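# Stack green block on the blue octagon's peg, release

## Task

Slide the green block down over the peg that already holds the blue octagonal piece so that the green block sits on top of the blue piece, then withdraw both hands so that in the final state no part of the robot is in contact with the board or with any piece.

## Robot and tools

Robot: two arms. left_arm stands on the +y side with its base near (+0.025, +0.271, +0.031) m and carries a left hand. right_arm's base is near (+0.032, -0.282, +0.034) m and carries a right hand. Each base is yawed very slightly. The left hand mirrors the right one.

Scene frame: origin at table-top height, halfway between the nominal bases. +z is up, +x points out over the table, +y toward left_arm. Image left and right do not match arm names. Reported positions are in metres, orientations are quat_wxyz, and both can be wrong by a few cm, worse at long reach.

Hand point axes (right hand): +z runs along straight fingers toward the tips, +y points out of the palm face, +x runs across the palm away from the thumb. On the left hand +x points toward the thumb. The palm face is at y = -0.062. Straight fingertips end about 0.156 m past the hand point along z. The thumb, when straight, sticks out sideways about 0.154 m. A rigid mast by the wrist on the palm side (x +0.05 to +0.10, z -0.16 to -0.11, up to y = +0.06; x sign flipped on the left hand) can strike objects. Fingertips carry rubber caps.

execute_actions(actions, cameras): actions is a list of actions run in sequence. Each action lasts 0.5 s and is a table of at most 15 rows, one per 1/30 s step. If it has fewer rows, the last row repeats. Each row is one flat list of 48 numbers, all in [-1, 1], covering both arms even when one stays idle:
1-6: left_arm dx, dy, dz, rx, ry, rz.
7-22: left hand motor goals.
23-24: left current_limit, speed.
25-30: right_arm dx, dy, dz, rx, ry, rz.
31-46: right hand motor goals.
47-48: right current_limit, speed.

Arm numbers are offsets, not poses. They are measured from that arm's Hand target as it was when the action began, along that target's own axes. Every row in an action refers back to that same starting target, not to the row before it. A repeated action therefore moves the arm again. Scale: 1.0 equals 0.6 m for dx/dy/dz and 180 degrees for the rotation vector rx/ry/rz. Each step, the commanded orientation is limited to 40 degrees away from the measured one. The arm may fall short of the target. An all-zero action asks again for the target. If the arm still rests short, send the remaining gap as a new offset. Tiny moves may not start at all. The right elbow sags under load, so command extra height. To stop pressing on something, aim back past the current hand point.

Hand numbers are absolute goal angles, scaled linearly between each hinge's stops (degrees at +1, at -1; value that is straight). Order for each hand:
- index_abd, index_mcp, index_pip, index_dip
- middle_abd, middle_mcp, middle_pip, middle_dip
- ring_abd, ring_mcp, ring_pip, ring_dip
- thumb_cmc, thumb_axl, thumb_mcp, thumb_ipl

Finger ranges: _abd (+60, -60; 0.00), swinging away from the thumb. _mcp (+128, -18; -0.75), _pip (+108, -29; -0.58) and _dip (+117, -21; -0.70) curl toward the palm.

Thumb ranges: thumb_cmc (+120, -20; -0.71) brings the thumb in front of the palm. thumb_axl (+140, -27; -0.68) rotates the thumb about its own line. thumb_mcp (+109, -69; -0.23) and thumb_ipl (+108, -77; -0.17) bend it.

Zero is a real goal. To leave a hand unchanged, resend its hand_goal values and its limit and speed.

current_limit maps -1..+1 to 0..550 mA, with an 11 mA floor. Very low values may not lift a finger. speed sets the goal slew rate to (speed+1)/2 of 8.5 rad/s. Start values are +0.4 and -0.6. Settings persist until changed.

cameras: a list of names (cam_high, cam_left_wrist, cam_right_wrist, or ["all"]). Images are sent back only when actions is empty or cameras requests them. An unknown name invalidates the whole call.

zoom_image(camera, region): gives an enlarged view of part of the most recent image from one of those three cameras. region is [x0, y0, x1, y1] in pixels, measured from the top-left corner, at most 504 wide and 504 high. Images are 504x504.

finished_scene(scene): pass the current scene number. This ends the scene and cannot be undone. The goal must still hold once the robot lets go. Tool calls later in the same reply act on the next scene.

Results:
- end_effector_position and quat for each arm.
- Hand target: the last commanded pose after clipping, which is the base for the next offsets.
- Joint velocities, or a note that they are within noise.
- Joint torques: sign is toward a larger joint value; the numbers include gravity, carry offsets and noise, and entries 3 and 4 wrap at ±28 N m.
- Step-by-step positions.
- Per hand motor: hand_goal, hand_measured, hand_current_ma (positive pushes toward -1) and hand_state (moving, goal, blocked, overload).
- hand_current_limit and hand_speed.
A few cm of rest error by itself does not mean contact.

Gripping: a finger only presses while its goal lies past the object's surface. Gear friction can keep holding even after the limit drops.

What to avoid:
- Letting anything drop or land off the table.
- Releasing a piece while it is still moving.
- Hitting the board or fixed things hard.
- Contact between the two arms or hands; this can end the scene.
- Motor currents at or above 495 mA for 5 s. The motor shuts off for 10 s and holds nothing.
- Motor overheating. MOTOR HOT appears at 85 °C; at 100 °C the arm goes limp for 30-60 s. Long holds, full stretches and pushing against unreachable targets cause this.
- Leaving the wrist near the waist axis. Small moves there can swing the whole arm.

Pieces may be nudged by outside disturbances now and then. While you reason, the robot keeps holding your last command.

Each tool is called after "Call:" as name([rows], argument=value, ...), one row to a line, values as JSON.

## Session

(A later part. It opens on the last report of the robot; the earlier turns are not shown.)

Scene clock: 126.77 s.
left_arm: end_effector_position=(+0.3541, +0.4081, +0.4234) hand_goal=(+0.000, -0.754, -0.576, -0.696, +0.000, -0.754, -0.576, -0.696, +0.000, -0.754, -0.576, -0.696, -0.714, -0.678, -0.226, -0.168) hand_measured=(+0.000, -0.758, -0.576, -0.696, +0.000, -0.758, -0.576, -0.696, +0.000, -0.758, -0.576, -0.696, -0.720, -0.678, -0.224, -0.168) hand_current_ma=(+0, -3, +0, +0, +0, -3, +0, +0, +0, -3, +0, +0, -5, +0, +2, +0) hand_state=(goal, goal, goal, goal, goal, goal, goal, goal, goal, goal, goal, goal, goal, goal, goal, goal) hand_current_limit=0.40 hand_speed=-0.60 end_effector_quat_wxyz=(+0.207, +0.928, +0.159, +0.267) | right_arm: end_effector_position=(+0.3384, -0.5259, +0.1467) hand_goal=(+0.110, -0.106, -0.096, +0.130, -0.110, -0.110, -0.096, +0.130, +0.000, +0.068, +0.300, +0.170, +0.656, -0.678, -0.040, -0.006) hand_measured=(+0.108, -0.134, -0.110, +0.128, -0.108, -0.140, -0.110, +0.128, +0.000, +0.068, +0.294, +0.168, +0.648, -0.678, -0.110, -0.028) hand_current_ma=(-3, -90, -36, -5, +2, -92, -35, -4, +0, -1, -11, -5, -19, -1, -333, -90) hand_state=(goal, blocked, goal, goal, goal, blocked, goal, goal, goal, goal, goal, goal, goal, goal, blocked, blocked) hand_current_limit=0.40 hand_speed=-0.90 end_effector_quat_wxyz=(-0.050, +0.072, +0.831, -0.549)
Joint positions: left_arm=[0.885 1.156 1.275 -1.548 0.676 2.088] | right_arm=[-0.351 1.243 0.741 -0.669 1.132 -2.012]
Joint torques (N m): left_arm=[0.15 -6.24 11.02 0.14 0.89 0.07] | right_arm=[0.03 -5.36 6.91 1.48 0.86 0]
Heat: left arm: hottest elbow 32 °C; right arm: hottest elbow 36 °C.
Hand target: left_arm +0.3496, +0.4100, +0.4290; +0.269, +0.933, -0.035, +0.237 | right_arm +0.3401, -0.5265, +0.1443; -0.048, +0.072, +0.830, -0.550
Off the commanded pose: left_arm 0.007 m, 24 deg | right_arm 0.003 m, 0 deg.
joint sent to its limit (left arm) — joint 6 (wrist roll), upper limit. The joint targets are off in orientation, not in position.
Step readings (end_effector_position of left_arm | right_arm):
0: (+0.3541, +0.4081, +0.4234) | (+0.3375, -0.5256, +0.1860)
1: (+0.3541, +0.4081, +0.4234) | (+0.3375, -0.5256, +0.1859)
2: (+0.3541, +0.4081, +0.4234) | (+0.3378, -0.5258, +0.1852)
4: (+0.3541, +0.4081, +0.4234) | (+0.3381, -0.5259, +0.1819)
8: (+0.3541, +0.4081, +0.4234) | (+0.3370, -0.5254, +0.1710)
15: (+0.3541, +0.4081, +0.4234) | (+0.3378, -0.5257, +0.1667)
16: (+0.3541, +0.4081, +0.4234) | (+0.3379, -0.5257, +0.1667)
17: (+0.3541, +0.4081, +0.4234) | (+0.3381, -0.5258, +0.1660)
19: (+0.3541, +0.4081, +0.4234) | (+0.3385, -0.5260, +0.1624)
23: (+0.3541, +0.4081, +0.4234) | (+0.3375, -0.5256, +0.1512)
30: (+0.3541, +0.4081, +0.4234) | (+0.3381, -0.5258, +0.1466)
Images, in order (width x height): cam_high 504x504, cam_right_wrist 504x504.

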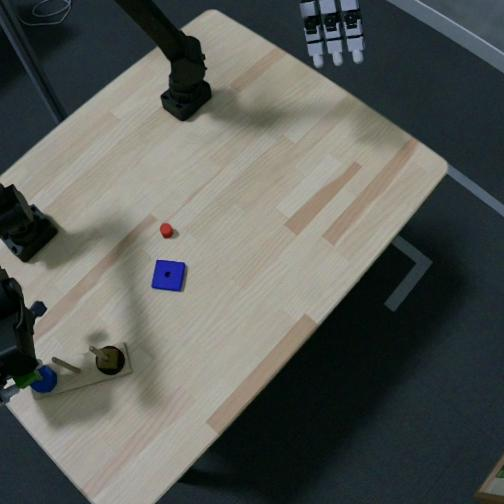

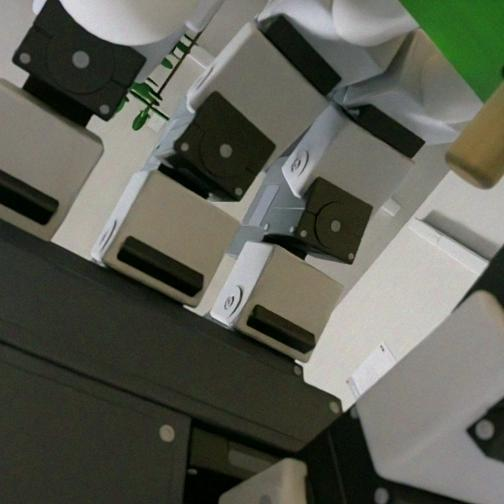

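Call:
execute_actions([
  [[0,0,0,0,0,0,0,-0.754,-0.576,-0.696,0,-0.754,-0.576,-0.696,0,-0.754,-0.576,-0.696,-0.714,-0.678,-0.226,-0.168,0.4,-0.6,0,0.0307,0.013,0,0,0,0.11,-0.105,-0.095,0.13,-0.11,-0.11,-0.095,0.13,0,0.068,0.3,0.17,0.657,-0.678,-0.04,-0.005,0.4,-0.9]],
  [[0,0,0,0,0,0,0,-0.754,-0.576,-0.696,0,-0.754,-0.576,-0.696,0,-0.754,-0.576,-0.696,-0.714,-0.678,-0.226,-0.168,0.4,-0.6,0,0.0307,0.013,0,0,0,0.11,-0.105,-0.095,0.13,-0.11,-0.11,-0.095,0.13,0,0.068,0.3,0.17,0.657,-0.678,-0.04,-0.005,0.4,-0.9]],
], cameras=["cam_high","cam_right_wrist"])

Call:
zoom_image(camera="cam_high", region=[0, 335, 80, 415])

Scene clock: 128.20 s.
left_arm: end_effector_position=(+0.3541, +0.4081, +0.4234) hand_goal=(+0.000, -0.754, -0.576, -0.696, +0.000, -0.754, -0.576, -0.696, +0.000, -0.754, -0.576, -0.696, -0.714, -0.678, -0.226, -0.168) hand_measured=(+0.000, -0.758, -0.576, -0.696, +0.000, -0.758, -0.576, -0.696, +0.000, -0.758, -0.576, -0.696, -0.720, -0.678, -0.224, -0.168) hand_current_ma=(+0, -3, +0, +0, +0, -3, +0, +0, +0, -3, +0, +0, -5, +0, +2, +0) hand_state=(goal, goal, goal, goal, goal, goal, goal, goal, goal, goal, goal, goal, goal, goal, goal, goal) hand_current_limit=0.40 hand_speed=-0.60 end_effector_quat_wxyz=(+0.207, +0.928, +0.159, +0.267) | right_arm: end_effector_position=(+0.3389, -0.5262, +0.1069) hand_goal=(+0.110, -0.106, -0.096, +0.130, -0.110, -0.110, -0.096, +0.130, +0.000, +0.068, +0.300, +0.170, +0.656, -0.678, -0.040, -0.006) hand_measured=(+0.108, -0.134, -0.110, +0.126, -0.108, -0.140, -0.110, +0.128, +0.000, +0.068, +0.294, +0.168, +0.648, -0.680, -0.110, -0.028) hand_current_ma=(-3, -90, -36, -6, +2, -92, -35, -4, +0, -1, -11, -5, -18, -2, -333, -90) hand_state=(goal, blocked, goal, goal, goal, blocked, goal, goal, goal, goal, goal, goal, goal, goal, blocked, blocked) hand_current_limit=0.40 hand_speed=-0.90 end_effector_quat_wxyz=(-0.050, +0.073, +0.831, -0.550)
Joint positions: left_arm=[0.885 1.156 1.275 -1.548 0.676 2.088] | right_arm=[-0.351 1.316 0.68 -0.534 1.132 -2.012]
Joint torques (N m): left_arm=[0.15 -6.24 10.99 0.16 0.89 0.06] | right_arm=[-0.26 -5.36 6.37 1.61 0.83 -0.03]
Heat: left arm: hottest elbow 32 °C; right arm: hottest elbow 36 °C.
Hand target: left_arm +0.3496, +0.4100, +0.4290; +0.269, +0.933, -0.035, +0.237 | right_arm +0.3400, -0.5265, +0.1043; -0.048, +0.072, +0.830, -0.550
Off the commanded pose: left_arm 0.007 m, 24 deg | right_arm 0.003 m, 0 deg.
joint sent to its limit (left arm) — joint 6 (wrist roll), upper limit. The joint targets are off in orientation, not in position.
Step readings (end_effector_position of left_arm | right_arm):
0: (+0.3541, +0.4081, +0.4234) | (+0.3384, -0.5259, +0.1467)
1: (+0.3541, +0.4081, +0.4234) | (+0.3385, -0.5259, +0.1466)
2: (+0.3541, +0.4081, +0.4234) | (+0.3387, -0.5261, +0.1461)
4: (+0.3541, +0.4081, +0.4234) | (+0.3389, -0.5262, +0.1425)
8: (+0.3541, +0.4081, +0.4234) | (+0.3377, -0.5257, +0.1311)
15: (+0.3541, +0.4081, +0.4234) | (+0.3382, -0.5259, +0.1266)
16: (+0.3541, +0.4081, +0.4234) | (+0.3383, -0.5260, +0.1266)
17: (+0.3541, +0.4081, +0.4234) | (+0.3388, -0.5261, +0.1261)
19: (+0.3541, +0.4081, +0.4234) | (+0.3391, -0.5263, +0.1225)
23: (+0.3541, +0.4081, +0.4234) | (+0.3379, -0.5258, +0.1112)
30: (+0.3541, +0.4081, +0.4234) | (+0.3384, -0.5260, +0.1067)
Images, in order (width x height): cam_high 504x504, cam_right_wrist 504x504.

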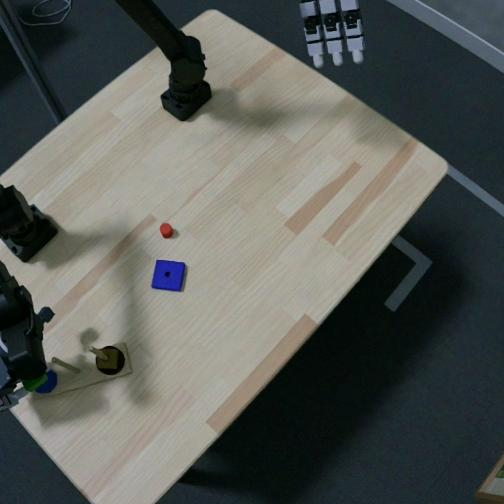

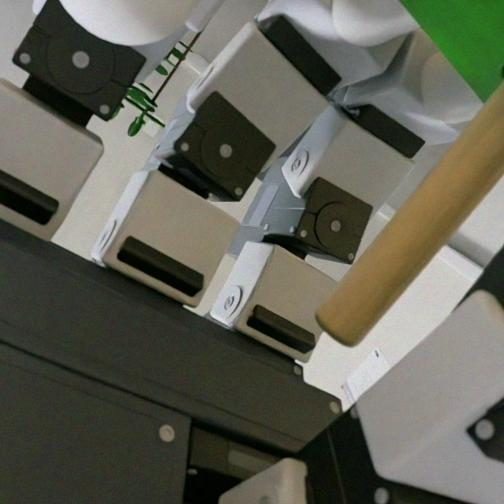

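Scaled by 6.300 from the camera's 504x504 image, which has a finer 720x720 frame.

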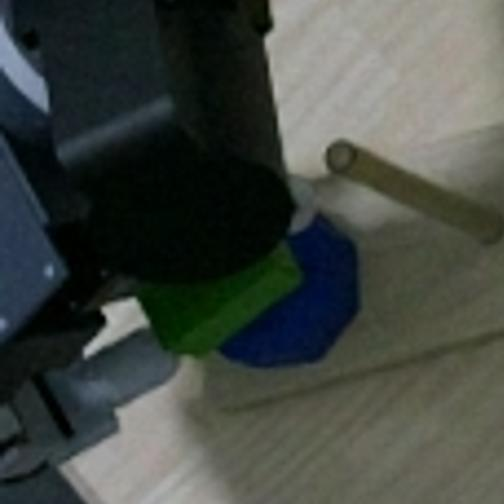

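Call:
execute_actions([
  [[0,0,0,0,0,0,0,-0.754,-0.576,-0.696,0,-0.754,-0.576,-0.696,0,-0.754,-0.576,-0.696,-0.714,-0.678,-0.226,-0.168,0.4,-0.6,0,0.0307,0.013,0,0,0,0.11,-0.105,-0.095,0.13,-0.11,-0.11,-0.095,0.13,0,0.068,0.3,0.17,0.657,-0.678,-0.04,-0.005,0.4,-0.9]],
], cameras=["cam_high","cam_right_wrist"])

Call:
zoom_image(camera="cam_high", region=[0, 335, 80, 415])

Scene clock: 129.07 s.
left_arm: end_effector_position=(+0.3541, +0.4081, +0.4234) hand_goal=(+0.000, -0.754, -0.576, -0.696, +0.000, -0.754, -0.576, -0.696, +0.000, -0.754, -0.576, -0.696, -0.714, -0.678, -0.226, -0.168) hand_measured=(+0.000, -0.758, -0.576, -0.696, +0.000, -0.758, -0.576, -0.696, +0.000, -0.758, -0.576, -0.696, -0.720, -0.678, -0.224, -0.168) hand_current_ma=(+0, -3, +0, +0, +0, -3, +0, +0, +0, -3, +0, +0, -5, +0, +2, +0) hand_state=(goal, goal, goal, goal, goal, goal, goal, goal, goal, goal, goal, goal, goal, goal, goal, goal) hand_current_limit=0.40 hand_speed=-0.60 end_effector_quat_wxyz=(+0.207, +0.928, +0.159, +0.267) | right_arm: end_effector_position=(+0.3390, -0.5263, +0.0868) hand_goal=(+0.110, -0.106, -0.096, +0.130, -0.110, -0.110, -0.096, +0.130, +0.000, +0.068, +0.300, +0.170, +0.656, -0.678, -0.040, -0.006) hand_measured=(+0.108, -0.134, -0.110, +0.126, -0.108, -0.140, -0.110, +0.128, +0.000, +0.068, +0.294, +0.168, +0.648, -0.680, -0.110, -0.028) hand_current_ma=(-3, -90, -37, -6, +2, -92, -35, -4, +0, -1, -11, -5, -19, -2, -333, -90) hand_state=(goal, blocked, goal, goal, goal, blocked, goal, goal, goal, goal, goal, goal, goal, goal, blocked, blocked) hand_current_limit=0.40 hand_speed=-0.90 end_effector_quat_wxyz=(-0.050, +0.073, +0.831, -0.550)
Joint positions: left_arm=[0.885 1.156 1.275 -1.548 0.676 2.088] | right_arm=[-0.351 1.36 0.653 -0.463 1.132 -2.012]
Joint torques (N m): left_arm=[0.21 -6.24 10.96 0.18 0.89 0.06] | right_arm=[0.03 -6.01 6.08 1.62 0.85 -0.03]
Heat: left arm: hottest elbow 32 °C; right arm: hottest elbow 36 °C.
Hand target: left_arm +0.3496, +0.4100, +0.4290; +0.269, +0.933, -0.035, +0.237 | right_arm +0.3399, -0.5265, +0.0841; -0.048, +0.072, +0.830, -0.550
Off the commanded pose: left_arm 0.007 m, 24 deg | right_arm 0.003 m, 0 deg.
joint sent to its limit (left arm) — joint 6 (wrist roll), upper limit. The joint targets are off in orientation, not in position.
Step readings (end_effector_position of left_arm | right_arm):
0: (+0.3541, +0.4081, +0.4234) | (+0.3389, -0.5262, +0.1069)
1: (+0.3541, +0.4081, +0.4234) | (+0.3389, -0.5262, +0.1068)
2: (+0.3541, +0.4081, +0.4234) | (+0.3390, -0.5263, +0.1061)
4: (+0.3541, +0.4081, +0.4234) | (+0.3393, -0.5264, +0.1024)
8: (+0.3541, +0.4081, +0.4234) | (+0.3380, -0.5259, +0.0908)
15: (+0.3541, +0.4081, +0.4234) | (+0.3385, -0.5261, +0.0867)
Images, in order (width x height): cam_high 504x504, cam_right_wrist 504x504.

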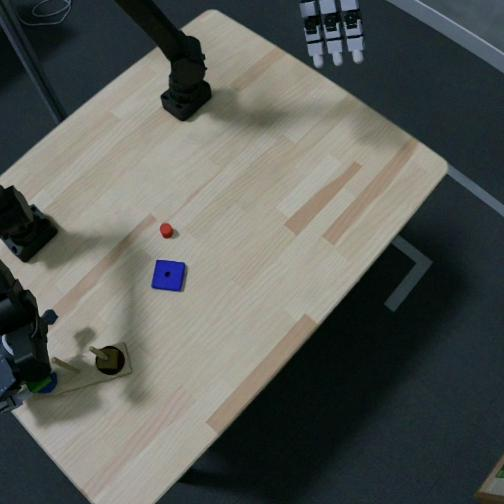

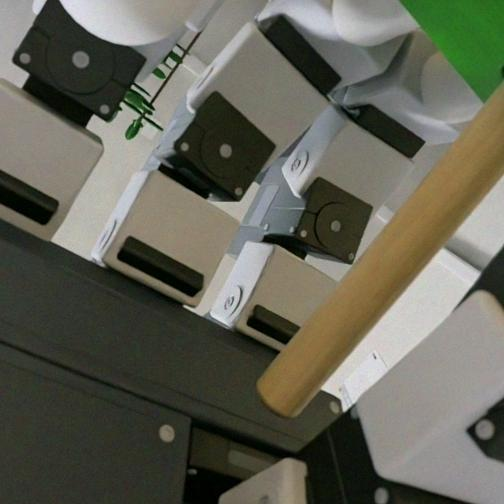

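Scaled by 6.300 from the camera's 504x504 image, which has a finer 720x720 frame.

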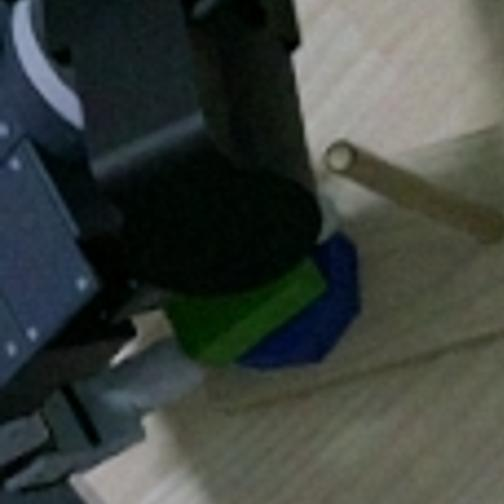

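Call:
execute_actions([
  [[0,0,0,0,0,0,0,-0.754,-0.576,-0.696,0,-0.754,-0.576,-0.696,0,-0.754,-0.576,-0.696,-0.714,-0.678,-0.226,-0.168,0.4,-0.6,0,0.0153,0.0065,0,0,0,0.11,-0.105,-0.095,0.13,-0.11,-0.11,-0.095,0.13,0,0.068,0.3,0.17,0.657,-0.678,-0.04,-0.005,0.4,-0.9]],
  [[0,0,0,0,0,0,0,-0.754,-0.576,-0.696,0,-0.754,-0.576,-0.696,0,-0.754,-0.576,-0.696,-0.714,-0.678,-0.226,-0.168,0.4,-0.6,0,0.0061,0.0026,0,0,0,0.11,-0.105,-0.095,0.13,-0.11,-0.11,-0.095,0.13,0,0.068,0.3,0.17,0.657,-0.678,-0.04,-0.005,0.4,-0.9]],
], cameras=["cam_high","cam_right_wrist"])

Call:
zoom_image(camera="cam_high", region=[0, 335, 80, 415])

Scene clock: 130.47 s.
left_arm: end_effector_position=(+0.3541, +0.4081, +0.4234) hand_goal=(+0.000, -0.754, -0.576, -0.696, +0.000, -0.754, -0.576, -0.696, +0.000, -0.754, -0.576, -0.696, -0.714, -0.678, -0.226, -0.168) hand_measured=(+0.000, -0.758, -0.576, -0.696, +0.000, -0.758, -0.576, -0.696, +0.000, -0.758, -0.576, -0.696, -0.720, -0.678, -0.224, -0.168) hand_current_ma=(+0, -3, +0, +0, +0, -3, +0, +0, +0, -3, +0, +0, -5, +0, +2, +0) hand_state=(goal, goal, goal, goal, goal, goal, goal, goal, goal, goal, goal, goal, goal, goal, goal, goal) hand_current_limit=0.40 hand_speed=-0.60 end_effector_quat_wxyz=(+0.207, +0.928, +0.159, +0.267) | right_arm: end_effector_position=(+0.3397, -0.5266, +0.0762) hand_goal=(+0.110, -0.106, -0.096, +0.130, -0.110, -0.110, -0.096, +0.130, +0.000, +0.068, +0.300, +0.170, +0.656, -0.678, -0.040, -0.006) hand_measured=(+0.110, -0.134, -0.110, +0.126, -0.108, -0.140, -0.110, +0.130, +0.000, +0.068, +0.294, +0.168, +0.650, -0.680, -0.110, -0.030) hand_current_ma=(+0, -89, -37, -6, +2, -92, -35, -1, +0, -1, -11, -5, -11, -2, -333, -92) hand_state=(goal, blocked, goal, goal, goal, blocked, goal, goal, goal, goal, goal, goal, goal, goal, blocked, blocked) hand_current_limit=0.40 hand_speed=-0.90 end_effector_quat_wxyz=(-0.048, +0.073, +0.830, -0.550)
Joint positions: left_arm=[0.885 1.156 1.275 -1.548 0.676 2.088] | right_arm=[-0.351 1.385 0.638 -0.416 1.132 -2.015]
Joint torques (N m): left_arm=[0.32 -6.24 10.96 0.16 0.88 0.08] | right_arm=[0.09 -5.19 5.94 1.96 0.82 0.01]
Heat: left arm: hottest elbow 32 °C; right arm: hottest elbow 36 °C.
Hand target: left_arm +0.3496, +0.4100, +0.4290; +0.269, +0.933, -0.035, +0.237 | right_arm +0.3399, -0.5265, +0.0703; -0.048, +0.072, +0.830, -0.550
Off the commanded pose: left_arm 0.007 m, 24 deg | right_arm 0.006 m, 0 deg.
joint sent to its limit (left arm) — joint 6 (wrist roll), upper limit. The joint targets are off in orientation, not in position.
Step readings (end_effector_position of left_arm | right_arm):
0: (+0.3541, +0.4081, +0.4234) | (+0.3390, -0.5263, +0.0868)
1: (+0.3541, +0.4081, +0.4234) | (+0.3391, -0.5263, +0.0869)
2: (+0.3541, +0.4081, +0.4234) | (+0.3392, -0.5264, +0.0867)
4: (+0.3541, +0.4081, +0.4234) | (+0.3391, -0.5263, +0.0847)
8: (+0.3541, +0.4081, +0.4234) | (+0.3386, -0.5261, +0.0792)
15: (+0.3541, +0.4081, +0.4234) | (+0.3393, -0.5264, +0.0777)
16: (+0.3541, +0.4081, +0.4234) | (+0.3393, -0.5264, +0.0777)
17: (+0.3541, +0.4081, +0.4234) | (+0.3393, -0.5264, +0.0776)
19: (+0.3541, +0.4081, +0.4234) | (+0.3394, -0.5264, +0.0770)
23: (+0.3541, +0.4081, +0.4234) | (+0.3396, -0.5265, +0.0762)
30: (+0.3541, +0.4081, +0.4234) | (+0.3397, -0.5266, +0.0762)
Images, in order (width x height): cam_high 504x504, cam_right_wrist 504x504.

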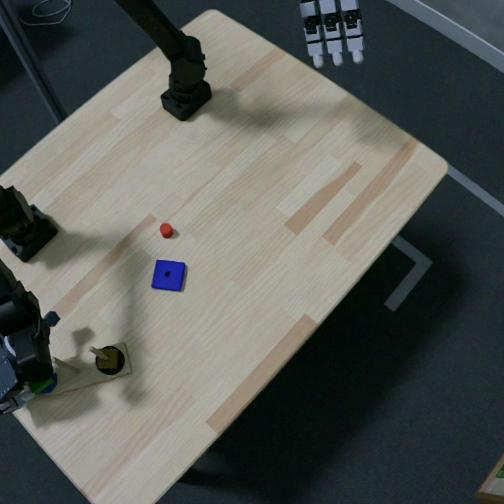

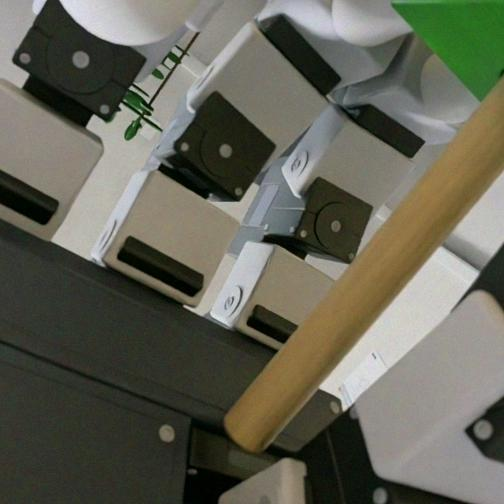

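Scaled by 6.300 from the camera's 504x504 image, which has a finer 720x720 frame.

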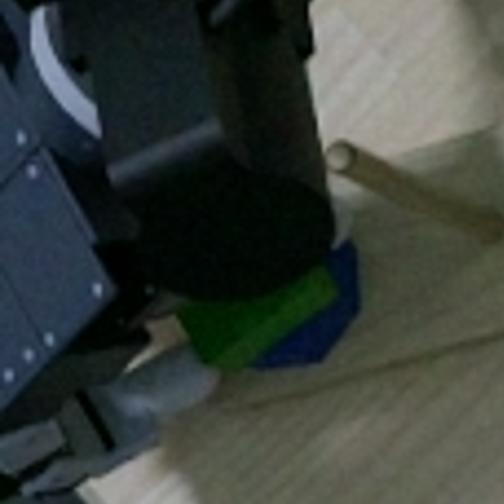

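Call:
execute_actions([
  [[0,0,0,0,0,0,0,-0.754,-0.576,-0.696,0,-0.754,-0.576,-0.696,0,-0.754,-0.576,-0.696,-0.714,-0.678,-0.226,-0.168,0.4,-0.6,0,0,0,0,0,0,0.11,-0.17,-0.095,0.13,-0.11,-0.17,-0.095,0.13,0,0.068,0.3,0.17,0.657,-0.678,-0.13,-0.005,0.4,-0.9]],
  [[0,0,0,0,0,0,0,-0.754,-0.576,-0.696,0,-0.754,-0.576,-0.696,0,-0.754,-0.576,-0.696,-0.714,-0.678,-0.226,-0.168,0.4,-0.6,0,0,0,0,0,0,0.11,-0.3,-0.095,0.13,-0.11,-0.3,-0.095,0.13,0,0.068,0.3,0.17,0.657,-0.678,-0.22,-0.005,0.4,-0.9]],
  [[0,0,0,0,0,0,0,-0.754,-0.576,-0.696,0,-0.754,-0.576,-0.696,0,-0.754,-0.576,-0.696,-0.714,-0.678,-0.226,-0.168,0.4,-0.6,0,0,0,0,0,0,0.11,-0.4,-0.095,0.13,-0.11,-0.4,-0.095,0.13,0,0.068,0.3,0.17,0.657,-0.678,-0.226,-0.168,0.4,-0.8]],
], cameras=["cam_high","cam_right_wrist"])

Call:
zoom_image(camera="cam_high", region=[0, 335, 80, 415])

Scene clock: 132.43 s.
left_arm: end_effector_position=(+0.3541, +0.4081, +0.4234) hand_goal=(+0.000, -0.754, -0.576, -0.696, +0.000, -0.754, -0.576, -0.696, +0.000, -0.754, -0.576, -0.696, -0.714, -0.678, -0.226, -0.168) hand_measured=(+0.000, -0.758, -0.576, -0.696, +0.000, -0.758, -0.576, -0.696, +0.000, -0.758, -0.576, -0.696, -0.720, -0.678, -0.224, -0.168) hand_current_ma=(+0, -3, +0, +0, +0, -3, +0, +0, +0, -3, +0, +0, -5, +0, +2, +0) hand_state=(goal, goal, goal, goal, goal, goal, goal, goal, goal, goal, goal, goal, goal, goal, goal, goal) hand_current_limit=0.40 hand_speed=-0.60 end_effector_quat_wxyz=(+0.207, +0.928, +0.159, +0.267) | right_arm: end_effector_position=(+0.3396, -0.5265, +0.0742) hand_goal=(+0.110, -0.400, -0.096, +0.130, -0.110, -0.400, -0.096, +0.130, +0.000, +0.068, +0.300, +0.170, +0.656, -0.678, -0.226, -0.168) hand_measured=(+0.110, -0.388, -0.098, +0.128, -0.108, -0.386, -0.098, +0.130, +0.000, +0.068, +0.294, +0.168, +0.652, -0.680, -0.220, -0.164) hand_current_ma=(+0, +33, -5, -4, +2, +35, -5, -1, +0, -1, -11, -5, -7, -2, +15, +8) hand_state=(goal, goal, goal, goal, goal, goal, goal, goal, goal, goal, goal, goal, goal, goal, goal, goal) hand_current_limit=0.40 hand_speed=-0.80 end_effector_quat_wxyz=(-0.049, +0.073, +0.830, -0.550)
Joint positions: left_arm=[0.885 1.156 1.275 -1.548 0.676 2.088] | right_arm=[-0.351 1.39 0.637 -0.412 1.132 -2.016]
Joint torques (N m): left_arm=[0.21 -6.07 10.99 0.12 0.89 0.09] | right_arm=[-0.38 -5.6 5.86 1.81 0.83 -0.03]
Heat: left arm: hottest elbow 32 °C; right arm: hottest elbow 36 °C.
Hand target: left_arm +0.3496, +0.4100, +0.4290; +0.269, +0.933, -0.035, +0.237 | right_arm +0.3399, -0.5265, +0.0703; -0.048, +0.072, +0.830, -0.551
Off the commanded pose: left_arm 0.007 m, 24 deg | right_arm 0.004 m, 0 deg.
joint sent to its limit (left arm) — joint 6 (wrist roll), upper limit. The joint targets are off in orientation, not in position.
Step readings (end_effector_position of left_arm | right_arm):
0: (+0.3541, +0.4081, +0.4234) | (+0.3397, -0.5266, +0.0762)
1: (+0.3541, +0.4081, +0.4234) | (+0.3397, -0.5266, +0.0762)
2: (+0.3541, +0.4081, +0.4234) | (+0.3397, -0.5266, +0.0762)
4: (+0.3541, +0.4081, +0.4234) | (+0.3397, -0.5266, +0.0761)
8: (+0.3541, +0.4081, +0.4234) | (+0.3394, -0.5265, +0.0745)
15: (+0.3541, +0.4081, +0.4234) | (+0.3396, -0.5265, +0.0742)
16: (+0.3541, +0.4081, +0.4234) | (+0.3396, -0.5265, +0.0742)
17: (+0.3541, +0.4081, +0.4234) | (+0.3396, -0.5265, +0.0742)
19: (+0.3541, +0.4081, +0.4234) | (+0.3396, -0.5265, +0.0742)
23: (+0.3541, +0.4081, +0.4234) | (+0.3396, -0.5265, +0.0742)
30: (+0.3541, +0.4081, +0.4234) | (+0.3396, -0.5265, +0.0742)
31: (+0.3541, +0.4081, +0.4234) | (+0.3396, -0.5265, +0.0742)
32: (+0.3541, +0.4081, +0.4234) | (+0.3396, -0.5265, +0.0742)
34: (+0.3541, +0.4081, +0.4234) | (+0.3396, -0.5265, +0.0742)
38: (+0.3541, +0.4081, +0.4234) | (+0.3396, -0.5265, +0.0742)
45: (+0.3541, +0.4081, +0.4234) | (+0.3396, -0.5265, +0.0742)
Images, in order (width x height): cam_high 504x504, cam_right_wrist 504x504.

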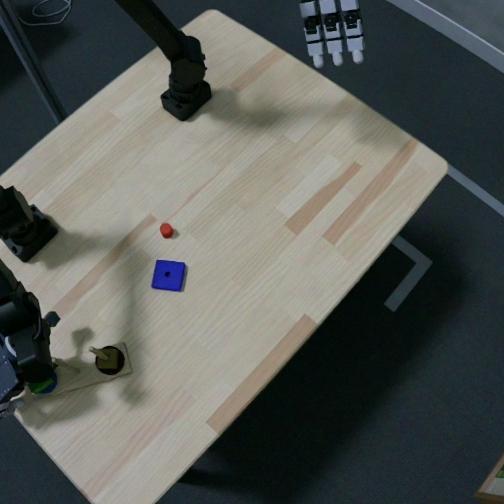

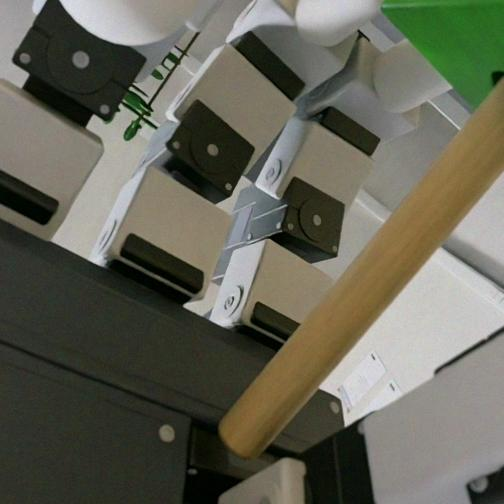

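Scaled by 6.300 from the camera's 504x504 image, which has a finer 720x720 frame.

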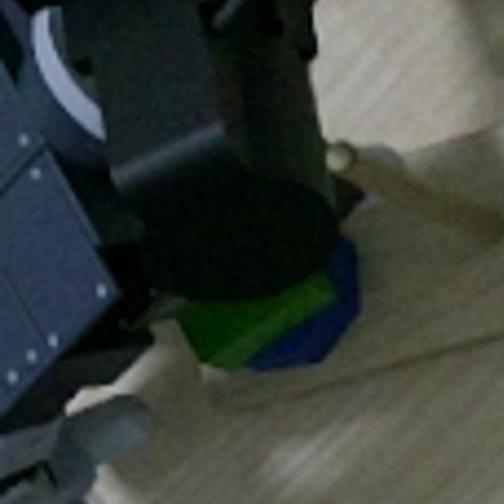

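Call:
execute_actions([
  [[0,0,0,0,0,0,0,-0.754,-0.576,-0.696,0,-0.754,-0.576,-0.696,0,-0.754,-0.576,-0.696,-0.714,-0.678,-0.226,-0.168,0.4,-0.6,0,-0.0614,-0.026,0,0,0,0.11,-0.4,-0.095,0.13,-0.11,-0.4,-0.095,0.13,0,0.068,0.3,0.17,0.657,-0.678,-0.226,-0.168,0.4,-0.8]],
  [[0,0,0,0,0,0,0,-0.754,-0.576,-0.696,0,-0.754,-0.576,-0.696,0,-0.754,-0.576,-0.696,-0.714,-0.678,-0.226,-0.168,0.4,-0.6,0,-0.0767,-0.0326,0,0,0,0.11,-0.4,-0.095,0.13,-0.11,-0.4,-0.095,0.13,0,0.068,0.3,0.17,0.657,-0.678,-0.226,-0.168,0.4,-0.8]],
  [[0,0,0,0,0,0,0,-0.754,-0.576,-0.696,0,-0.754,-0.576,-0.696,0,-0.754,-0.576,-0.696,-0.714,-0.678,-0.226,-0.168,0.4,-0.6,0,-0.0767,-0.0326,0,0,0,0.11,-0.4,-0.095,0.13,-0.11,-0.4,-0.095,0.13,0,0.068,0.3,0.17,0.657,-0.678,-0.226,-0.168,0.4,-0.8]],
], cameras=["cam_high","cam_right_wrist"])

Call:
zoom_image(camera="cam_high", region=[0, 335, 80, 415])

Scene clock: 134.77 s.
left_arm: end_effector_position=(+0.3541, +0.4081, +0.4234) hand_goal=(+0.000, -0.754, -0.576, -0.696, +0.000, -0.754, -0.576, -0.696, +0.000, -0.754, -0.576, -0.696, -0.714, -0.678, -0.226, -0.168) hand_measured=(+0.000, -0.758, -0.576, -0.696, +0.000, -0.758, -0.576, -0.696, +0.000, -0.758, -0.576, -0.696, -0.720, -0.678, -0.224, -0.168) hand_current_ma=(+0, -3, +0, +0, +0, -3, +0, +0, +0, -3, +0, +0, -5, +0, +2, +0) hand_state=(goal, goal, goal, goal, goal, goal, goal, goal, goal, goal, goal, goal, goal, goal, goal, goal) hand_current_limit=0.40 hand_speed=-0.60 end_effector_quat_wxyz=(+0.207, +0.928, +0.159, +0.267) | right_arm: end_effector_position=(+0.3255, -0.5212, +0.1929) hand_goal=(+0.110, -0.400, -0.096, +0.130, -0.110, -0.400, -0.096, +0.130, +0.000, +0.068, +0.300, +0.170, +0.656, -0.678, -0.226, -0.168) hand_measured=(+0.110, -0.388, -0.098, +0.128, -0.108, -0.388, -0.098, +0.130, +0.000, +0.068, +0.294, +0.168, +0.652, -0.680, -0.220, -0.164) hand_current_ma=(+0, +29, -5, -4, +2, +31, -5, -1, +0, -1, -11, -5, -6, -2, +15, +8) hand_state=(goal, goal, goal, goal, goal, goal, goal, goal, goal, goal, goal, goal, goal, goal, goal, goal) hand_current_limit=0.40 hand_speed=-0.80 end_effector_quat_wxyz=(-0.062, +0.060, +0.833, -0.547)
Joint positions: left_arm=[0.885 1.156 1.275 -1.548 0.676 2.088] | right_arm=[-0.351 1.155 0.808 -0.839 1.132 -2.032]
Joint torques (N m): left_arm=[0.21 -6.36 11 0.14 0.89 0.07] | right_arm=[0.03 -4.31 11.25 0.49 0.88 0.1]
Heat: left arm: hottest elbow 32 °C; right arm: hottest elbow 36 °C.
Hand target: left_arm +0.3496, +0.4100, +0.4290; +0.269, +0.933, -0.035, +0.237 | right_arm +0.3401, -0.5263, +0.2103; -0.048, +0.072, +0.830, -0.550
Off the commanded pose: left_arm 0.007 m, 24 deg | right_arm 0.023 m, 2 deg.
joint sent to its limit (left arm) — joint 6 (wrist roll), upper limit. The joint targets are off in orientation, not in position.
Step readings (end_effector_position of left_arm | right_arm):
0: (+0.3541, +0.4081, +0.4234) | (+0.3396, -0.5265, +0.0742)
1: (+0.3541, +0.4081, +0.4234) | (+0.3396, -0.5265, +0.0742)
2: (+0.3541, +0.4081, +0.4234) | (+0.3392, -0.5264, +0.0744)
4: (+0.3541, +0.4081, +0.4234) | (+0.3357, -0.5251, +0.0771)
8: (+0.3541, +0.4081, +0.4234) | (+0.3297, -0.5229, +0.0902)
15: (+0.3541, +0.4081, +0.4234) | (+0.3247, -0.5210, +0.0949)
16: (+0.3541, +0.4081, +0.4234) | (+0.3243, -0.5208, +0.0949)
17: (+0.3541, +0.4081, +0.4234) | (+0.3229, -0.5203, +0.0958)
19: (+0.3541, +0.4081, +0.4234) | (+0.3195, -0.5190, +0.1017)
23: (+0.3541, +0.4081, +0.4234) | (+0.3222, -0.5201, +0.1282)
30: (+0.3541, +0.4081, +0.4234) | (+0.3276, -0.5221, +0.1465)
31: (+0.3541, +0.4081, +0.4234) | (+0.3265, -0.5217, +0.1461)
32: (+0.3541, +0.4081, +0.4234) | (+0.3246, -0.5210, +0.1464)
34: (+0.3541, +0.4081, +0.4234) | (+0.3213, -0.5197, +0.1507)
38: (+0.3541, +0.4081, +0.4234) | (+0.3233, -0.5205, +0.1744)
45: (+0.3541, +0.4081, +0.4234) | (+0.3277, -0.5221, +0.1937)
Images, in order (width x height): cam_high 504x504, cam_right_wrist 504x504.

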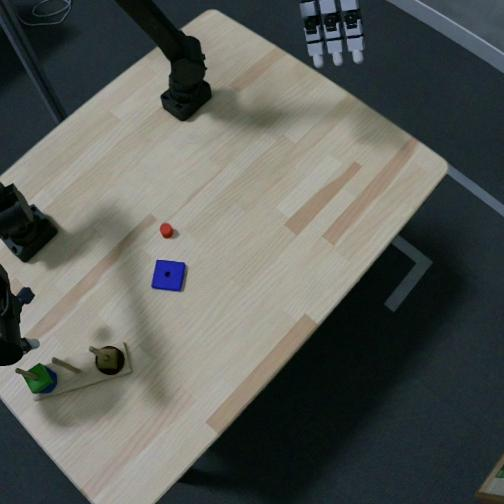

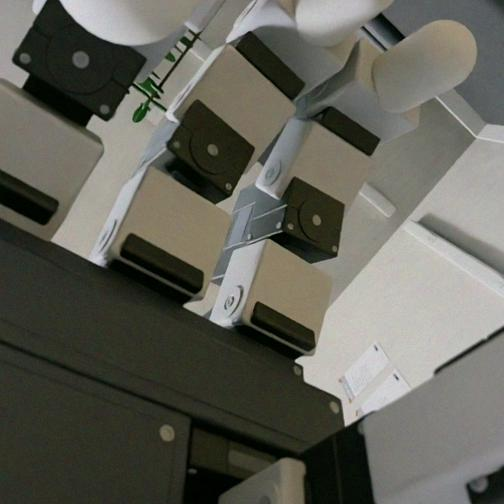

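Scaled by 6.300 from the camera's 504x504 image, which has a finer 720x720 frame.

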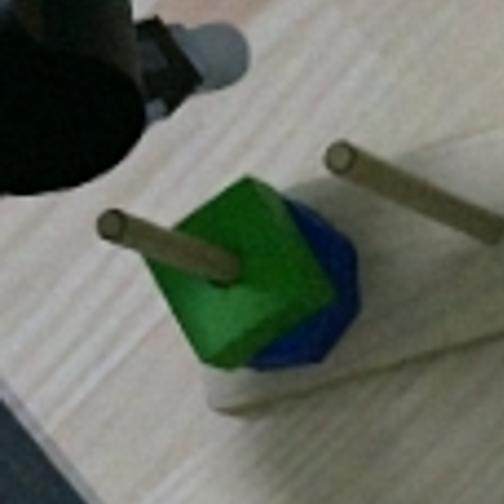

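Call:
execute_actions([
  [[-0.0295,-0.0005,0.0295,0.0789,-0.0253,0.0021,0,-0.754,-0.576,-0.696,0,-0.754,-0.576,-0.696,0,-0.754,-0.576,-0.696,-0.714,-0.678,-0.226,-0.168,0.4,-0.6,0.0073,-0.0453,-0.0638,0,0,0,0.11,-0.4,-0.095,0.13,-0.11,-0.4,-0.095,0.13,0,0.068,0.3,0.17,0.657,-0.678,-0.226,-0.168,0.4,-0.8]],
  [[-0.027,0.0072,0.031,0.0789,-0.0253,0.0021,0,-0.754,-0.576,-0.696,0,-0.754,-0.576,-0.696,0,-0.754,-0.576,-0.696,-0.714,-0.678,-0.226,-0.168,0.4,-0.6,0.0073,-0.0453,-0.0638,0,0,0,0.11,-0.4,-0.095,0.13,-0.11,-0.4,-0.095,0.13,0,0.068,0.3,0.17,0.657,-0.678,-0.226,-0.168,0.4,-0.8]],
  [[-0.0245,0.015,0.0302,0.0789,-0.0253,0.0021,0,-0.754,-0.576,-0.696,0,-0.754,-0.576,-0.696,0,-0.754,-0.576,-0.696,-0.714,-0.678,-0.226,-0.168,0.4,-0.6,0,0,0,0,0,0,0.11,-0.4,-0.095,0.13,-0.11,-0.4,-0.095,0.13,0,0.068,0.3,0.17,0.657,-0.678,-0.226,-0.168,0.4,-0.8]],
  [[-0.0222,0.0223,0.0275,0.0789,-0.0253,0.0021,0,-0.754,-0.576,-0.696,0,-0.754,-0.576,-0.696,0,-0.754,-0.576,-0.696,-0.714,-0.678,-0.226,-0.168,0.4,-0.6,0,0,0,0,0,0,0.11,-0.4,-0.095,0.13,-0.11,-0.4,-0.095,0.13,0,0.068,0.3,0.17,0.657,-0.678,-0.226,-0.168,0.4,-0.8]],
], cameras=["cam_high"])

Scene clock: 138.53 s.
left_arm: end_effector_position=(+0.3134, +0.3729, +0.3453) hand_goal=(+0.000, -0.754, -0.576, -0.696, +0.000, -0.754, -0.576, -0.696, +0.000, -0.754, -0.576, -0.696, -0.714, -0.678, -0.226, -0.168) hand_measured=(+0.000, -0.750, -0.576, -0.696, +0.000, -0.750, -0.576, -0.696, +0.000, -0.750, -0.576, -0.696, -0.712, -0.678, -0.224, -0.168) hand_current_ma=(+0, +3, +0, +0, +0, +3, +0, +0, +0, +2, +0, +0, +2, +0, +3, +0) hand_state=(goal, goal, goal, goal, goal, goal, goal, goal, goal, goal, goal, goal, goal, goal, goal, goal) hand_current_limit=0.40 hand_speed=-0.60 end_effector_quat_wxyz=(-0.216, +0.973, +0.029, +0.079) | right_arm: end_effector_position=(+0.3246, -0.4754, +0.2704) hand_goal=(+0.110, -0.400, -0.096, +0.130, -0.110, -0.400, -0.096, +0.130, +0.000, +0.068, +0.300, +0.170, +0.656, -0.678, -0.226, -0.168) hand_measured=(+0.110, -0.388, -0.098, +0.128, -0.108, -0.388, -0.098, +0.130, +0.000, +0.068, +0.294, +0.168, +0.652, -0.680, -0.220, -0.164) hand_current_ma=(+0, +28, -4, -4, +2, +31, -5, -1, +0, -1, -11, -5, -6, -2, +14, +8) hand_state=(goal, goal, goal, goal, goal, goal, goal, goal, goal, goal, goal, goal, goal, goal, goal, goal) hand_current_limit=0.40 hand_speed=-0.80 end_effector_quat_wxyz=(-0.067, +0.062, +0.832, -0.547)
Joint positions: left_arm=[0.397 0.963 1.203 -1.484 -0.337 1.988] | right_arm=[-0.209 1.133 1.016 -1.403 1.166 -1.671]
Joint torques (N m): left_arm=[-1.44 -3.14 9.52 1.69 -0.51 -0.25] | right_arm=[-0.5 -3.49 11.82 -0.08 1.12 0.07]
Heat: left arm: hottest elbow 32 °C; right arm: hottest elbow 37 °C.
Hand target: left_arm +0.3171, +0.3700, +0.3433; -0.217, +0.972, +0.029, +0.083 | right_arm +0.3400, -0.4762, +0.2902; -0.048, +0.072, +0.830, -0.551
Off the commanded pose: left_arm 0.005 m, 0 deg | right_arm 0.025 m, 2 deg.
Step readings (end_effector_position of left_arm | right_arm):
0: (+0.3541, +0.4081, +0.4234) | (+0.3255, -0.5212, +0.1929)
1: (+0.3536, +0.4085, +0.4222) | (+0.3252, -0.5211, +0.1927)
2: (+0.3515, +0.4105, +0.4170) | (+0.3238, -0.5196, +0.1933)
4: (+0.3458, +0.4130, +0.4053) | (+0.3197, -0.5151, +0.1970)
8: (+0.3392, +0.4089, +0.3992) | (+0.3207, -0.5036, +0.2143)
15: (+0.3388, +0.4003, +0.3959) | (+0.3243, -0.4996, +0.2311)
16: (+0.3382, +0.4008, +0.3945) | (+0.3238, -0.4992, +0.2314)
17: (+0.3363, +0.4020, +0.3898) | (+0.3218, -0.4976, +0.2323)
19: (+0.3312, +0.4042, +0.3789) | (+0.3189, -0.4919, +0.2371)
23: (+0.3294, +0.3946, +0.3744) | (+0.3232, -0.4798, +0.2558)
30: (+0.3283, +0.3887, +0.3736) | (+0.3246, -0.4755, +0.2721)
31: (+0.3276, +0.3896, +0.3725) | (+0.3241, -0.4755, +0.2722)
32: (+0.3260, +0.3915, +0.3695) | (+0.3238, -0.4753, +0.2722)
34: (+0.3229, +0.3960, +0.3633) | (+0.3235, -0.4752, +0.2713)
38: (+0.3244, +0.3868, +0.3660) | (+0.3237, -0.4752, +0.2695)
45: (+0.3224, +0.3815, +0.3699) | (+0.3242, -0.4754, +0.2700)
46: (+0.3218, +0.3826, +0.3682) | (+0.3244, -0.4754, +0.2702)
47: (+0.3199, +0.3859, +0.3644) | (+0.3245, -0.4754, +0.2703)
49: (+0.3147, +0.3907, +0.3533) | (+0.3245, -0.4754, +0.2703)
53: (+0.3107, +0.3758, +0.3432) | (+0.3245, -0.4754, +0.2704)
60: (+0.3120, +0.3724, +0.3449) | (+0.3246, -0.4754, +0.2704)
Images, in order (width x height): cam_high 504x504.

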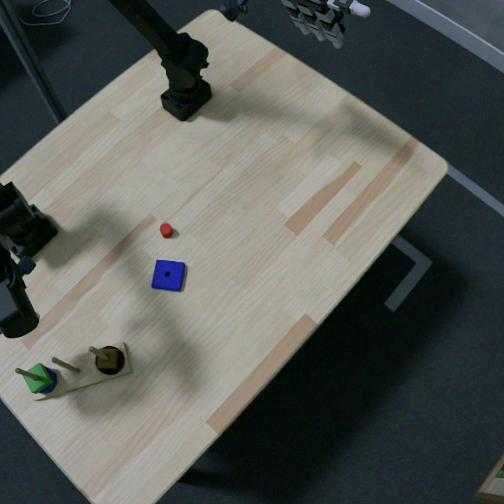

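Continue the left arm calibration motion.

Call:
execute_actions([
  [[-0.0198,0.0287,0.0228,0.0789,-0.0253,0.0021,0,-0.754,-0.576,-0.696,0,-0.754,-0.576,-0.696,0,-0.754,-0.576,-0.696,-0.714,-0.678,-0.226,-0.168,0.4,-0.6,0,0,0,0,0,0,0.11,-0.4,-0.095,0.13,-0.11,-0.4,-0.095,0.13,0,0.068,0.3,0.17,0.657,-0.678,-0.226,-0.168,0.4,-0.8]],
  [[-0.0182,0.0338,0.0165,0.0789,-0.0253,0.0021,0.11,-0.4,-0.095,0.13,-0.11,-0.4,-0.095,0.13,0,0.068,0.3,0.17,0.657,-0.678,-0.226,-0.168,0.4,-0.6,0,0,0,0,0,0,0.11,-0.4,-0.095,0.13,-0.11,-0.4,-0.095,0.13,0,0.068,0.3,0.17,0.657,-0.678,-0.226,-0.168,0.4,-0.8]],
  [[-0.0168,0.037,0.0092,0.0789,-0.0253,0.0021,0.11,-0.342,-0.095,0.13,-0.11,-0.342,-0.095,0.13,0,0.068,0.3,0.17,0.657,-0.678,-0.226,-0.005,0.4,-0.6,0,0,0,0,0,0,0.11,-0.4,-0.095,0.13,-0.11,-0.4,-0.095,0.13,0,0.068,0.3,0.17,0.657,-0.678,-0.226,-0.168,0.4,-0.8]],
  [[0,0.0614,0.026,0,0,0,0.11,-0.342,-0.095,0.13,-0.11,-0.342,-0.095,0.13,0,0.068,0.3,0.17,0.657,-0.678,-0.226,-0.005,0.4,-0.6,0,0,0,0,0,0,0.11,-0.4,-0.095,0.13,-0.11,-0.4,-0.095,0.13,0,0.068,0.3,0.17,0.657,-0.678,-0.226,-0.168,0.4,-0.8]],
  [[0,0.0767,0.0326,0,0,0,0.11,-0.342,-0.095,0.13,-0.11,-0.342,-0.095,0.13,0,0.068,0.3,0.17,0.657,-0.678,-0.226,-0.005,0.4,-0.6,0,0,0,0,0,0,0.11,-0.4,-0.095,0.13,-0.11,-0.4,-0.095,0.13,0,0.068,0.3,0.17,0.657,-0.678,-0.226,-0.168,0.4,-0.8]],
  [[0,0.0614,0.026,0,0,0,0.11,-0.342,-0.095,0.13,-0.11,-0.342,-0.095,0.13,0,0.068,0.3,0.17,0.657,-0.678,-0.226,-0.005,0.4,-0.6,0,0,0,0,0,0,0.11,-0.4,-0.095,0.13,-0.11,-0.4,-0.095,0.13,0,0.068,0.3,0.17,0.657,-0.678,-0.226,-0.168,0.4,-0.8]],
], cameras=["cam_high","cam_left_wrist"])

Call:
zoom_image(camera="cam_high", region=[180, 40, 300, 160])

Scene clock: 142.53 s.
left_arm: end_effector_position=(+0.2930, +0.3441, +0.1501) hand_goal=(+0.110, -0.342, -0.096, +0.130, -0.110, -0.342, -0.096, +0.130, +0.000, +0.068, +0.300, +0.170, +0.656, -0.678, -0.226, -0.006) hand_measured=(+0.108, -0.338, -0.098, +0.128, -0.106, -0.340, -0.098, +0.126, +0.000, +0.066, +0.294, +0.166, +0.654, -0.678, -0.224, -0.008) hand_current_ma=(-2, +3, -2, -2, +2, +2, -2, -3, +0, -2, -5, -2, -2, +0, +3, -2) hand_state=(goal, goal, goal, goal, goal, goal, goal, goal, goal, goal, goal, goal, goal, goal, goal, goal) hand_current_limit=0.40 hand_speed=-0.60 end_effector_quat_wxyz=(-0.534, +0.842, +0.068, -0.034) | right_arm: end_effector_position=(+0.3246, -0.4754, +0.2704) hand_goal=(+0.110, -0.400, -0.096, +0.130, -0.110, -0.400, -0.096, +0.130, +0.000, +0.068, +0.300, +0.170, +0.656, -0.678, -0.226, -0.168) hand_measured=(+0.110, -0.388, -0.098, +0.128, -0.108, -0.388, -0.098, +0.130, +0.000, +0.068, +0.294, +0.168, +0.652, -0.680, -0.220, -0.164) hand_current_ma=(+0, +28, -4, -4, +2, +31, -5, -1, +0, -1, -11, -5, -6, -2, +14, +8) hand_state=(goal, goal, goal, goal, goal, goal, goal, goal, goal, goal, goal, goal, goal, goal, goal, goal) hand_current_limit=0.40 hand_speed=-0.80 end_effector_quat_wxyz=(-0.067, +0.062, +0.832, -0.547)
Joint positions: left_arm=[-0.211 1.266 0.77 -1.68 -1.025 0.873] | right_arm=[-0.209 1.133 1.016 -1.403 1.166 -1.671]
Joint torques (N m): left_arm=[-1.44 -4.19 7.57 -1.21 -0.84 -0.18] | right_arm=[0.67 -4.48 11.56 -0.21 1.13 0.11]
Heat: left arm: hottest elbow 32 °C; right arm: hottest elbow 37 °C.
Hand target: left_arm +0.2927, +0.3401, +0.1489; -0.550, +0.830, +0.073, -0.048 | right_arm +0.3400, -0.4762, +0.2902; -0.048, +0.072, +0.830, -0.551
Off the commanded pose: left_arm 0.004 m, 3 deg | right_arm 0.025 m, 2 deg.
joint sent to its limit (left arm) — joint 4 (wrist pitch), lower limit. The joint targets are off in orientation, not in position.
Step readings (end_effector_position of left_arm | right_arm):
0: (+0.3134, +0.3729, +0.3453) | (+0.3246, -0.4754, +0.2704)
1: (+0.3130, +0.3738, +0.3446) | (+0.3246, -0.4754, +0.2704)
2: (+0.3105, +0.3792, +0.3422) | (+0.3246, -0.4754, +0.2704)
4: (+0.3062, +0.3831, +0.3356) | (+0.3246, -0.4754, +0.2704)
8: (+0.3072, +0.3674, +0.3263) | (+0.3246, -0.4754, +0.2704)
15: (+0.3072, +0.3638, +0.3263) | (+0.3246, -0.4754, +0.2704)
16: (+0.3068, +0.3646, +0.3264) | (+0.3246, -0.4754, +0.2704)
17: (+0.3046, +0.3703, +0.3266) | (+0.3246, -0.4754, +0.2704)
19: (+0.3006, +0.3729, +0.3251) | (+0.3246, -0.4754, +0.2704)
23: (+0.2976, +0.3554, +0.3125) | (+0.3246, -0.4754, +0.2704)
30: (+0.2999, +0.3529, +0.3027) | (+0.3246, -0.4754, +0.2704)
31: (+0.3001, +0.3535, +0.3027) | (+0.3246, -0.4754, +0.2704)
32: (+0.3005, +0.3563, +0.3032) | (+0.3246, -0.4754, +0.2704)
34: (+0.2993, +0.3569, +0.2989) | (+0.3246, -0.4754, +0.2704)
38: (+0.2942, +0.3445, +0.2809) | (+0.3246, -0.4754, +0.2704)
45: (+0.2948, +0.3436, +0.2782) | (+0.3246, -0.4754, +0.2704)
46: (+0.2950, +0.3435, +0.2780) | (+0.3246, -0.4754, +0.2704)
47: (+0.2950, +0.3440, +0.2769) | (+0.3246, -0.4754, +0.2704)
49: (+0.2933, +0.3447, +0.2704) | (+0.3246, -0.4754, +0.2704)
53: (+0.2890, +0.3446, +0.2487) | (+0.3246, -0.4754, +0.2704)
60: (+0.2921, +0.3444, +0.2403) | (+0.3246, -0.4754, +0.2704)
61: (+0.2924, +0.3445, +0.2402) | (+0.3246, -0.4754, +0.2704)
62: (+0.2928, +0.3447, +0.2386) | (+0.3246, -0.4754, +0.2704)
64: (+0.2920, +0.3445, +0.2300) | (+0.3246, -0.4754, +0.2704)
68: (+0.2868, +0.3436, +0.2007) | (+0.3246, -0.4754, +0.2704)
75: (+0.2904, +0.3441, +0.1889) | (+0.3246, -0.4754, +0.2704)
76: (+0.2909, +0.3442, +0.1890) | (+0.3246, -0.4754, +0.2704)
77: (+0.2918, +0.3443, +0.1880) | (+0.3246, -0.4754, +0.2704)
79: (+0.2927, +0.3437, +0.1819) | (+0.3246, -0.4754, +0.2704)
83: (+0.2893, +0.3429, +0.1591) | (+0.3246, -0.4754, +0.2704)
90: (+0.2913, +0.3436, +0.1497) | (+0.3246, -0.4754, +0.2704)
Images, in order (width x height): cam_high 504x504, cam_left_wrist 504x504.

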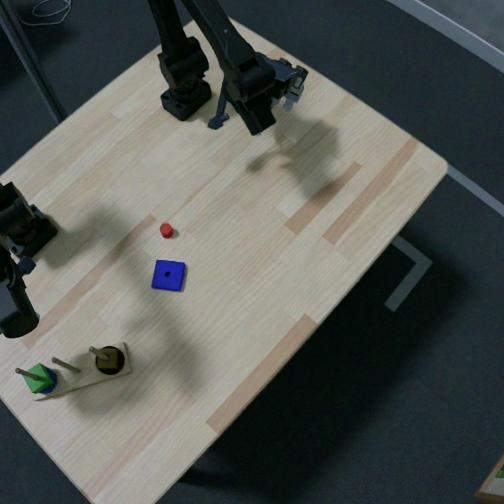

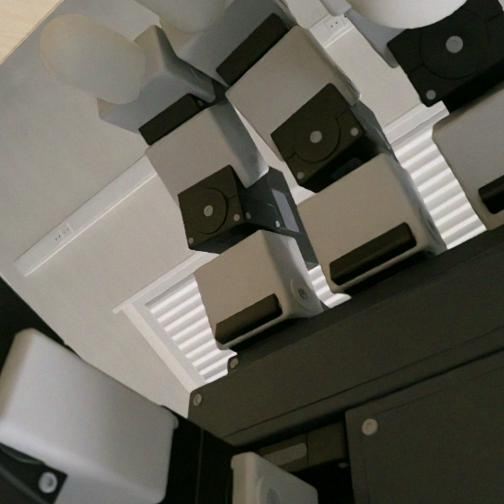

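Scaled by 4.200 from the camera's 504x504 image, which has a finer 720x720 frame.

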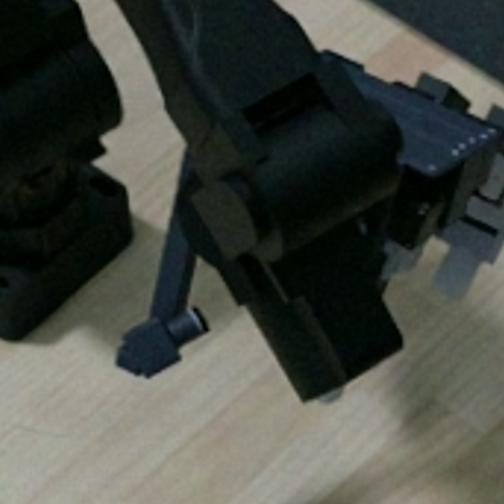

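Call:
finished_scene(scene=1)

The scene is finished: the task was done.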